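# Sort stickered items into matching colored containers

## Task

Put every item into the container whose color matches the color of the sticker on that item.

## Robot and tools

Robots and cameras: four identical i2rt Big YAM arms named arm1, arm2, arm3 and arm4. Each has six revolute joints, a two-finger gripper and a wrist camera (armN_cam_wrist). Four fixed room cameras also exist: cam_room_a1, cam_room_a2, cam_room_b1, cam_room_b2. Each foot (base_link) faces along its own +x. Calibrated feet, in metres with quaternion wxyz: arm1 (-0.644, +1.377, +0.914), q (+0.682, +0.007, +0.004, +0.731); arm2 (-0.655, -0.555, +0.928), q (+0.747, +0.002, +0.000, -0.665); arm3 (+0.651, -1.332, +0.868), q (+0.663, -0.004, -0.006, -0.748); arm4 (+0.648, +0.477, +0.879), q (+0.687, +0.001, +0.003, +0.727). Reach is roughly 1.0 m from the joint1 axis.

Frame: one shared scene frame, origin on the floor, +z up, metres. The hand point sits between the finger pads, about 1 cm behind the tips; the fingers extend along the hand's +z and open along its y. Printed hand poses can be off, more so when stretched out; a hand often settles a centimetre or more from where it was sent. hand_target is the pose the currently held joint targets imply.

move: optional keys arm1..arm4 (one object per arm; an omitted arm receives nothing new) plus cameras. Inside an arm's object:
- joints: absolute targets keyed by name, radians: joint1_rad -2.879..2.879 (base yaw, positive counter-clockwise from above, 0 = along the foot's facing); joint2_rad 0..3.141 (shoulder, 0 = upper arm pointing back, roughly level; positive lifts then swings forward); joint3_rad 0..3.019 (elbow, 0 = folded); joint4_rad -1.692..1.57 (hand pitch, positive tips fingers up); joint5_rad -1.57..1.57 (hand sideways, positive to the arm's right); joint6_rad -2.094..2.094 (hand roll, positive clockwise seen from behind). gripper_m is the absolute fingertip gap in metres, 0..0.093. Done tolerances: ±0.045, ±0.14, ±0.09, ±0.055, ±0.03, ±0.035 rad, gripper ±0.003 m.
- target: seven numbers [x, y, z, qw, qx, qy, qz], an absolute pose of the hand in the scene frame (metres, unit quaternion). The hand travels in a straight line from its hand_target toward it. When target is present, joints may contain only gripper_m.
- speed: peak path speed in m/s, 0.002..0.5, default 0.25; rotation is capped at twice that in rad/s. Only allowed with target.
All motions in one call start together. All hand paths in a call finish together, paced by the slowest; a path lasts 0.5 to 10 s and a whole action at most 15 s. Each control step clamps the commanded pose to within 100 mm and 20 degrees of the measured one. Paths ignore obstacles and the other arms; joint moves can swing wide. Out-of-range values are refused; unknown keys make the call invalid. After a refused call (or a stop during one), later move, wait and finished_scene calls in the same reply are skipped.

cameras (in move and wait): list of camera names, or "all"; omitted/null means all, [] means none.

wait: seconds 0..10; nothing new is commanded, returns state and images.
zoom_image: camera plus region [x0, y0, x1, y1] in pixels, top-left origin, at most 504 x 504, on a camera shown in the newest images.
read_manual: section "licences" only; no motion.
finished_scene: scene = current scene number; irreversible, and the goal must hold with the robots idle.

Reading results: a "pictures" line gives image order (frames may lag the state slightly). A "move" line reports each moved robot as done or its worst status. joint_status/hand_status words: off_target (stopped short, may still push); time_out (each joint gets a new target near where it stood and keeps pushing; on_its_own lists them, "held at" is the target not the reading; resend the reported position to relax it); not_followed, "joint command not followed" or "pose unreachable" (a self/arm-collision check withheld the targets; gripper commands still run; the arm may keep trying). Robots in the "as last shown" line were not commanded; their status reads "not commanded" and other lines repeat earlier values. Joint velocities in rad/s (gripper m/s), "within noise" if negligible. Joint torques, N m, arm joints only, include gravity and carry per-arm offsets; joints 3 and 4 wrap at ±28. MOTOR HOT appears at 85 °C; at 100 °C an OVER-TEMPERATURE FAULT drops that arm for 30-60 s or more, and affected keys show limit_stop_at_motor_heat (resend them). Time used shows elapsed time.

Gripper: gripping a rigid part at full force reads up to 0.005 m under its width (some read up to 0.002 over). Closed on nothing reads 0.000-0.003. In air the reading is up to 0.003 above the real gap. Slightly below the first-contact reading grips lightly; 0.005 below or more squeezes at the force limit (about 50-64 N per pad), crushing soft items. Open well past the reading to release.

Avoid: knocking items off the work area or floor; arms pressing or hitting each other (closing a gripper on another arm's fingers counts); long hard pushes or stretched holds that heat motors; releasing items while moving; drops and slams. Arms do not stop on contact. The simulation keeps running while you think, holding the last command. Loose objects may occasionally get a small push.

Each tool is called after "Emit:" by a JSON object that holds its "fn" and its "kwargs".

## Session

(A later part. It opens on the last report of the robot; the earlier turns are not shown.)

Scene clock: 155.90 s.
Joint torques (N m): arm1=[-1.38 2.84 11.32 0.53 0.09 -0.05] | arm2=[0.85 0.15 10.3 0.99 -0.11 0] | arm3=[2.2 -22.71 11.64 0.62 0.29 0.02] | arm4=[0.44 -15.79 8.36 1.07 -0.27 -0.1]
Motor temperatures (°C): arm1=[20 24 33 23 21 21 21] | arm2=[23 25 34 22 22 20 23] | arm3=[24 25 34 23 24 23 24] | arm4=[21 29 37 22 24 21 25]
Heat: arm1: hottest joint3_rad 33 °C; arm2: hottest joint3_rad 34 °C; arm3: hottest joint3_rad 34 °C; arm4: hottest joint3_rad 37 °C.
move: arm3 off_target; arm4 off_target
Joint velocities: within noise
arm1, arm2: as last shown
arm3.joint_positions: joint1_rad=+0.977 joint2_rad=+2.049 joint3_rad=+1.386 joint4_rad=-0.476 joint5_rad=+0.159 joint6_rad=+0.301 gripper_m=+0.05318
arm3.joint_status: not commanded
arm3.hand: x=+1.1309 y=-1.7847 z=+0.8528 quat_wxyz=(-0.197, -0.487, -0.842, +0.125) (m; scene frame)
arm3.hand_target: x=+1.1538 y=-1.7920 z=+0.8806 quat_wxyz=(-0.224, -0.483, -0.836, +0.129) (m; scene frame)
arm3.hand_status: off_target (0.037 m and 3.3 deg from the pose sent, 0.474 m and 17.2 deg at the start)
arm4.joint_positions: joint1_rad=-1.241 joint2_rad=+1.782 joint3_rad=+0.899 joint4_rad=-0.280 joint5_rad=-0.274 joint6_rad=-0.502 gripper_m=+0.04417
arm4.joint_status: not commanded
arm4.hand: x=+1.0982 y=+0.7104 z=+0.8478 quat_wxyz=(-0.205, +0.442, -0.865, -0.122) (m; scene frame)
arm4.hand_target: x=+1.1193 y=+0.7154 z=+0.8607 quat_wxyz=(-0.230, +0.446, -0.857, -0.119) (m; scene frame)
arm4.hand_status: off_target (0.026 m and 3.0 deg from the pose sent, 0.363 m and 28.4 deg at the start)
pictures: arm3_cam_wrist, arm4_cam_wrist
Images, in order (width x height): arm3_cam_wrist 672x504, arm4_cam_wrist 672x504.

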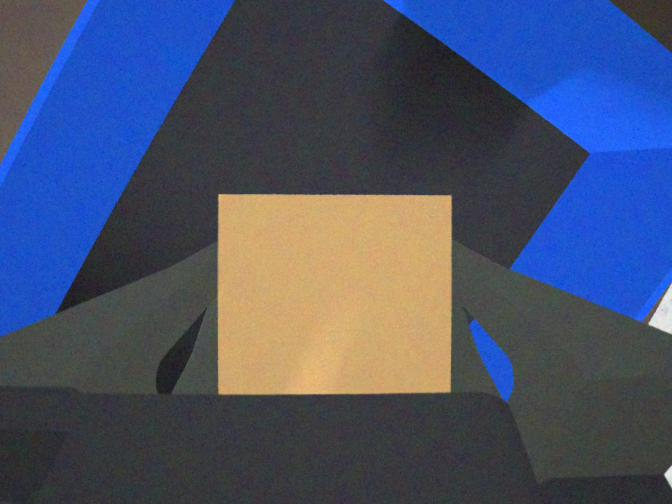

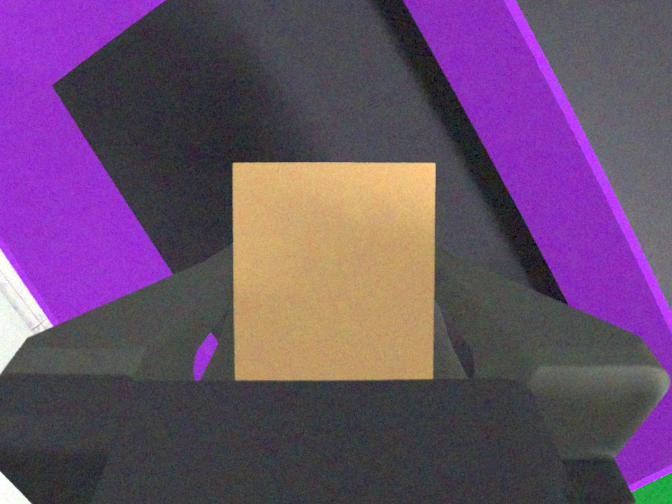

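Emit:
{"fn": "move", "kwargs": {"arm3": {"target": [1.143, -1.784, 0.735, 0.2241, 0.483, 0.8365, -0.1294], "speed": 0.25}, "arm4": {"target": [1.112, 0.710, 0.722, 0.2296, -0.446, 0.8568, 0.1195], "speed": 0.25}, "cameras": []}}

Emit:
{"fn": "move", "kwargs": {"arm3": {"joints": {"gripper_m": 0.075}}, "arm4": {"joints": {"gripper_m": 0.07}}, "cameras": []}}

Emit:
{"fn": "move", "kwargs": {"arm3": {"target": [1.11, -1.735, 0.95, 0.2241, 0.483, 0.8365, -0.1294], "speed": 0.4}, "arm4": {"target": [1.06, 0.66, 0.93, 0.2296, -0.446, 0.8568, 0.1195], "speed": 0.4}, "cameras": ["arm3_cam_wrist", "arm4_cam_wrist"]}}

Scene clock: 165.97 s.
Joint torques (N m): arm1=[-1.73 2.84 11.36 0.62 0.12 -0.06] | arm2=[0.91 0.15 10.3 1.02 -0.11 -0.01] | arm3=[1.73 -17.55 6.68 1.46 -0.05 0.01] | arm4=[0.32 -14.33 4.59 1.17 -0.05 -0.06]
Motor temperatures (°C): arm1=[20 24 33 23 21 21 21] | arm2=[23 25 34 22 22 20 23] | arm3=[24 25 34 23 24 23 24] | arm4=[21 27 37 22 24 21 25]
Heat: arm1: hottest joint3_rad 33 °C; arm2: hottest joint3_rad 34 °C; arm3: hottest joint3_rad 34 °C; arm4: hottest joint3_rad 37 °C.
move: arm3 off_target; arm4 off_target
Joint velocities: within noise
arm1, arm2: as last shown
arm3.joint_positions: joint1_rad=+0.983 joint2_rad=+2.209 joint3_rad=+1.355 joint4_rad=-0.185 joint5_rad=+0.169 joint6_rad=+0.304 gripper_m=+0.05318
arm3.joint_status: not commanded
arm3.hand: x=+1.1452 y=-1.7956 z=+0.7707 quat_wxyz=(-0.244, -0.484, -0.829, +0.138) (m; scene frame)
arm3.hand_target: x=+1.1415 y=-1.7830 z=+0.7364 quat_wxyz=(-0.224, -0.483, -0.836, +0.129) (m; scene frame)
arm3.hand_status: off_target (0.038 m and 2.6 deg from the pose sent, 0.118 m and 3.3 deg at the start)
arm4.joint_positions: joint1_rad=-1.250 joint2_rad=+2.082 joint3_rad=+0.899 joint4_rad=+0.078 joint5_rad=-0.285 joint6_rad=-0.511 gripper_m=+0.04417
arm4.joint_status: not commanded
arm4.hand: x=+1.1108 y=+0.7121 z=+0.7362 quat_wxyz=(-0.234, +0.444, -0.856, -0.122) (m; scene frame)
arm4.hand_target: x=+1.1114 y=+0.7098 z=+0.7224 quat_wxyz=(-0.229, +0.446, -0.857, -0.120) (m; scene frame)
arm4.hand_status: off_target (0.014 m and 0.6 deg from the pose sent, 0.126 m and 3.0 deg at the start)
pictures: none
No camera images: "cameras" was empty.

Scene clock: 166.67 s.
Joint torques (N m): arm1=[-2.2 2.9 11.33 0.69 0.07 -0.07] | arm2=[0.91 0.26 10.33 0.98 -0.11 0] | arm3=[1.67 -20.89 6.45 1.1 0.11 -0.07] | arm4=[0.56 -14.68 4.56 1.2 -0.01 -0.04]
Motor temperatures (°C): arm1=[20 24 33 23 21 21 21] | arm2=[23 25 34 22 22 20 23] | arm3=[24 25 34 23 24 23 24] | arm4=[21 27 37 22 24 21 25]
Heat: arm1: hottest joint3_rad 33 °C; arm2: hottest joint3_rad 34 °C; arm3: hottest joint3_rad 34 °C; arm4: hottest joint3_rad 37 °C.
move: arm3 done; arm4 done
Joint velocities: within noise
arm1.joint_positions: joint1_rad=-2.315 joint2_rad=+0.581 joint3_rad=+0.741 joint4_rad=-1.353 joint5_rad=-0.012 joint6_rad=+0.001 gripper_m=+0.08996
arm1.joint_status: not commanded
arm1.hand: x=-0.4749 y=+1.2464 z=+1.1388 quat_wxyz=(-0.172, -0.325, -0.928, +0.058) (m; scene frame)
arm1.hand_target: x=-0.4754 y=+1.2472 z=+1.1376 quat_wxyz=(-0.164, -0.321, -0.931, +0.056) (m; scene frame)
arm1.hand_status: not commanded
arm2.joint_positions: joint1_rad=+0.916 joint2_rad=+0.551 joint3_rad=+0.736 joint4_rad=-1.360 joint5_rad=+0.006 joint6_rad=+0.006 gripper_m=+0.08993
arm2.joint_status: not commanded
arm2.hand: x=-0.4803 y=-0.6622 z=+1.1582 quat_wxyz=(-0.189, -0.264, -0.944, +0.053) (m; scene frame)
arm2.hand_target: x=-0.4835 y=-0.6596 z=+1.1501 quat_wxyz=(-0.174, -0.261, -0.948, +0.048) (m; scene frame)
arm2.hand_status: not commanded
arm3.joint_positions: joint1_rad=+0.983 joint2_rad=+2.245 joint3_rad=+1.355 joint4_rad=-0.178 joint5_rad=+0.165 joint6_rad=+0.311 gripper_m=+0.07496
arm3.joint_status: all done
arm3.hand: x=+1.1400 y=-1.7905 z=+0.7477 quat_wxyz=(-0.231, -0.487, -0.832, +0.132) (m; scene frame)
arm3.hand_target: x=+1.1415 y=-1.7831 z=+0.7364 quat_wxyz=(-0.224, -0.483, -0.836, +0.130) (m; scene frame)
arm3.hand_status: not commanded
arm4.joint_positions: joint1_rad=-1.249 joint2_rad=+2.083 joint3_rad=+0.899 joint4_rad=+0.080 joint5_rad=-0.285 joint6_rad=-0.511 gripper_m=+0.06991
arm4.joint_status: all done
arm4.hand: x=+1.1112 y=+0.7125 z=+0.7363 quat_wxyz=(-0.235, +0.444, -0.856, -0.122) (m; scene frame)
arm4.hand_target: x=+1.1114 y=+0.7097 z=+0.7223 quat_wxyz=(-0.229, +0.446, -0.857, -0.120) (m; scene frame)
arm4.hand_status: not commanded
pictures: none
No camera images: "cameras" was empty.

Scene clock: 168.13 s.
Joint torques (N m): arm1=[-1.26 2.2 11.18 0.55 0.07 -0.05] | arm2=[0.79 0.09 10.32 0.98 -0.1 -0.01] | arm3=[2.14 -17.14 8.54 0.68 0.23 0.03] | arm4=[0.15 -10.11 7.57 0.31 -0.22 -0.09]
Motor temperatures (°C): arm1=[20 24 33 23 21 21 21] | arm2=[23 25 34 22 22 20 23] | arm3=[24 25 34 23 24 23 24] | arm4=[21 27 37 22 24 21 25]
Heat: arm1: hottest joint3_rad 33 °C; arm2: hottest joint3_rad 34 °C; arm3: hottest joint3_rad 34 °C; arm4: hottest joint3_rad 37 °C.
move: arm3 off_target; arm4 done
Joint velocities: within noise
arm1, arm2: as last shown
arm3.joint_positions: joint1_rad=+1.006 joint2_rad=+1.774 joint3_rad=+1.252 joint4_rad=-0.549 joint5_rad=+0.174 joint6_rad=+0.326 gripper_m=+0.07496
arm3.joint_status: not commanded
arm3.hand: x=+1.1060 y=-1.7418 z=+0.9578 quat_wxyz=(-0.232, -0.485, -0.833, +0.132) (m; scene frame)
arm3.hand_target: x=+1.1098 y=-1.7349 z=+0.9501 quat_wxyz=(-0.224, -0.483, -0.836, +0.129) (m; scene frame)
arm3.hand_status: off_target (0.011 m and 1.0 deg from the pose sent, 0.212 m and 1.1 deg at the start)
arm4.joint_positions: joint1_rad=-1.323 joint2_rad=+1.458 joint3_rad=+0.776 joint4_rad=-0.429 joint5_rad=-0.311 joint6_rad=-0.577 gripper_m=+0.06992
arm4.joint_status: not commanded
arm4.hand: x=+1.0605 y=+0.6616 z=+0.9371 quat_wxyz=(-0.241, +0.442, -0.856, -0.118) (m; scene frame)
arm4.hand_target: x=+1.0598 y=+0.6599 z=+0.9300 quat_wxyz=(-0.230, +0.446, -0.857, -0.119) (m; scene frame)
arm4.hand_status: done (0.007 m and 1.3 deg from the pose sent, 0.207 m and 0.7 deg at the start)
pictures: arm3_cam_wrist, arm4_cam_wrist
Images, in order (width x height): arm3_cam_wrist 672x504, arm4_cam_wrist 672x504.

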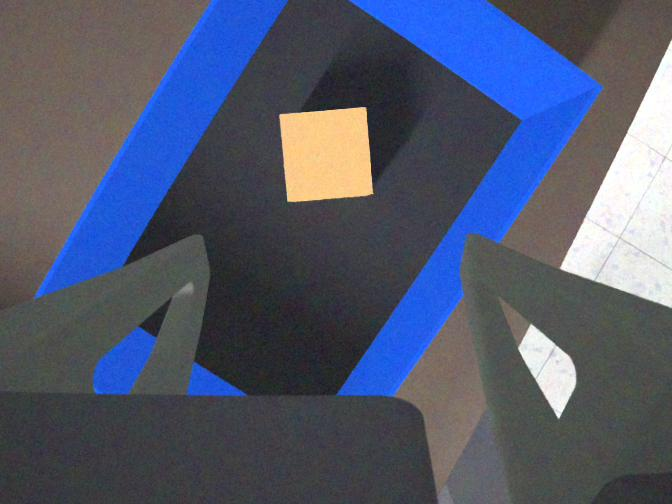

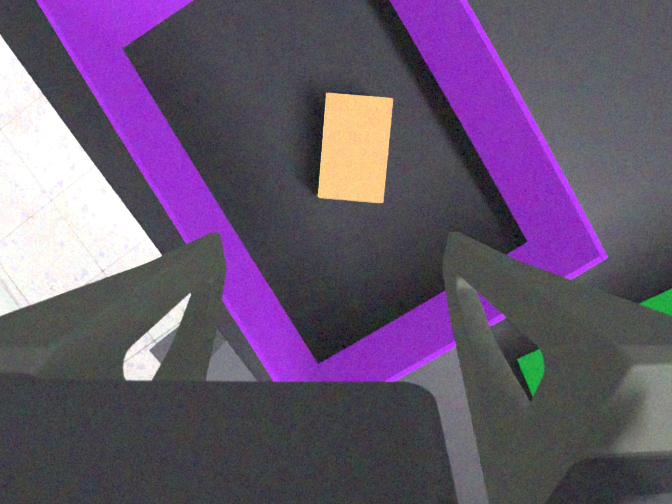

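Emit:
{"fn": "finished_scene", "kwargs": {"scene": 3}}

The scene is finished: the task was done.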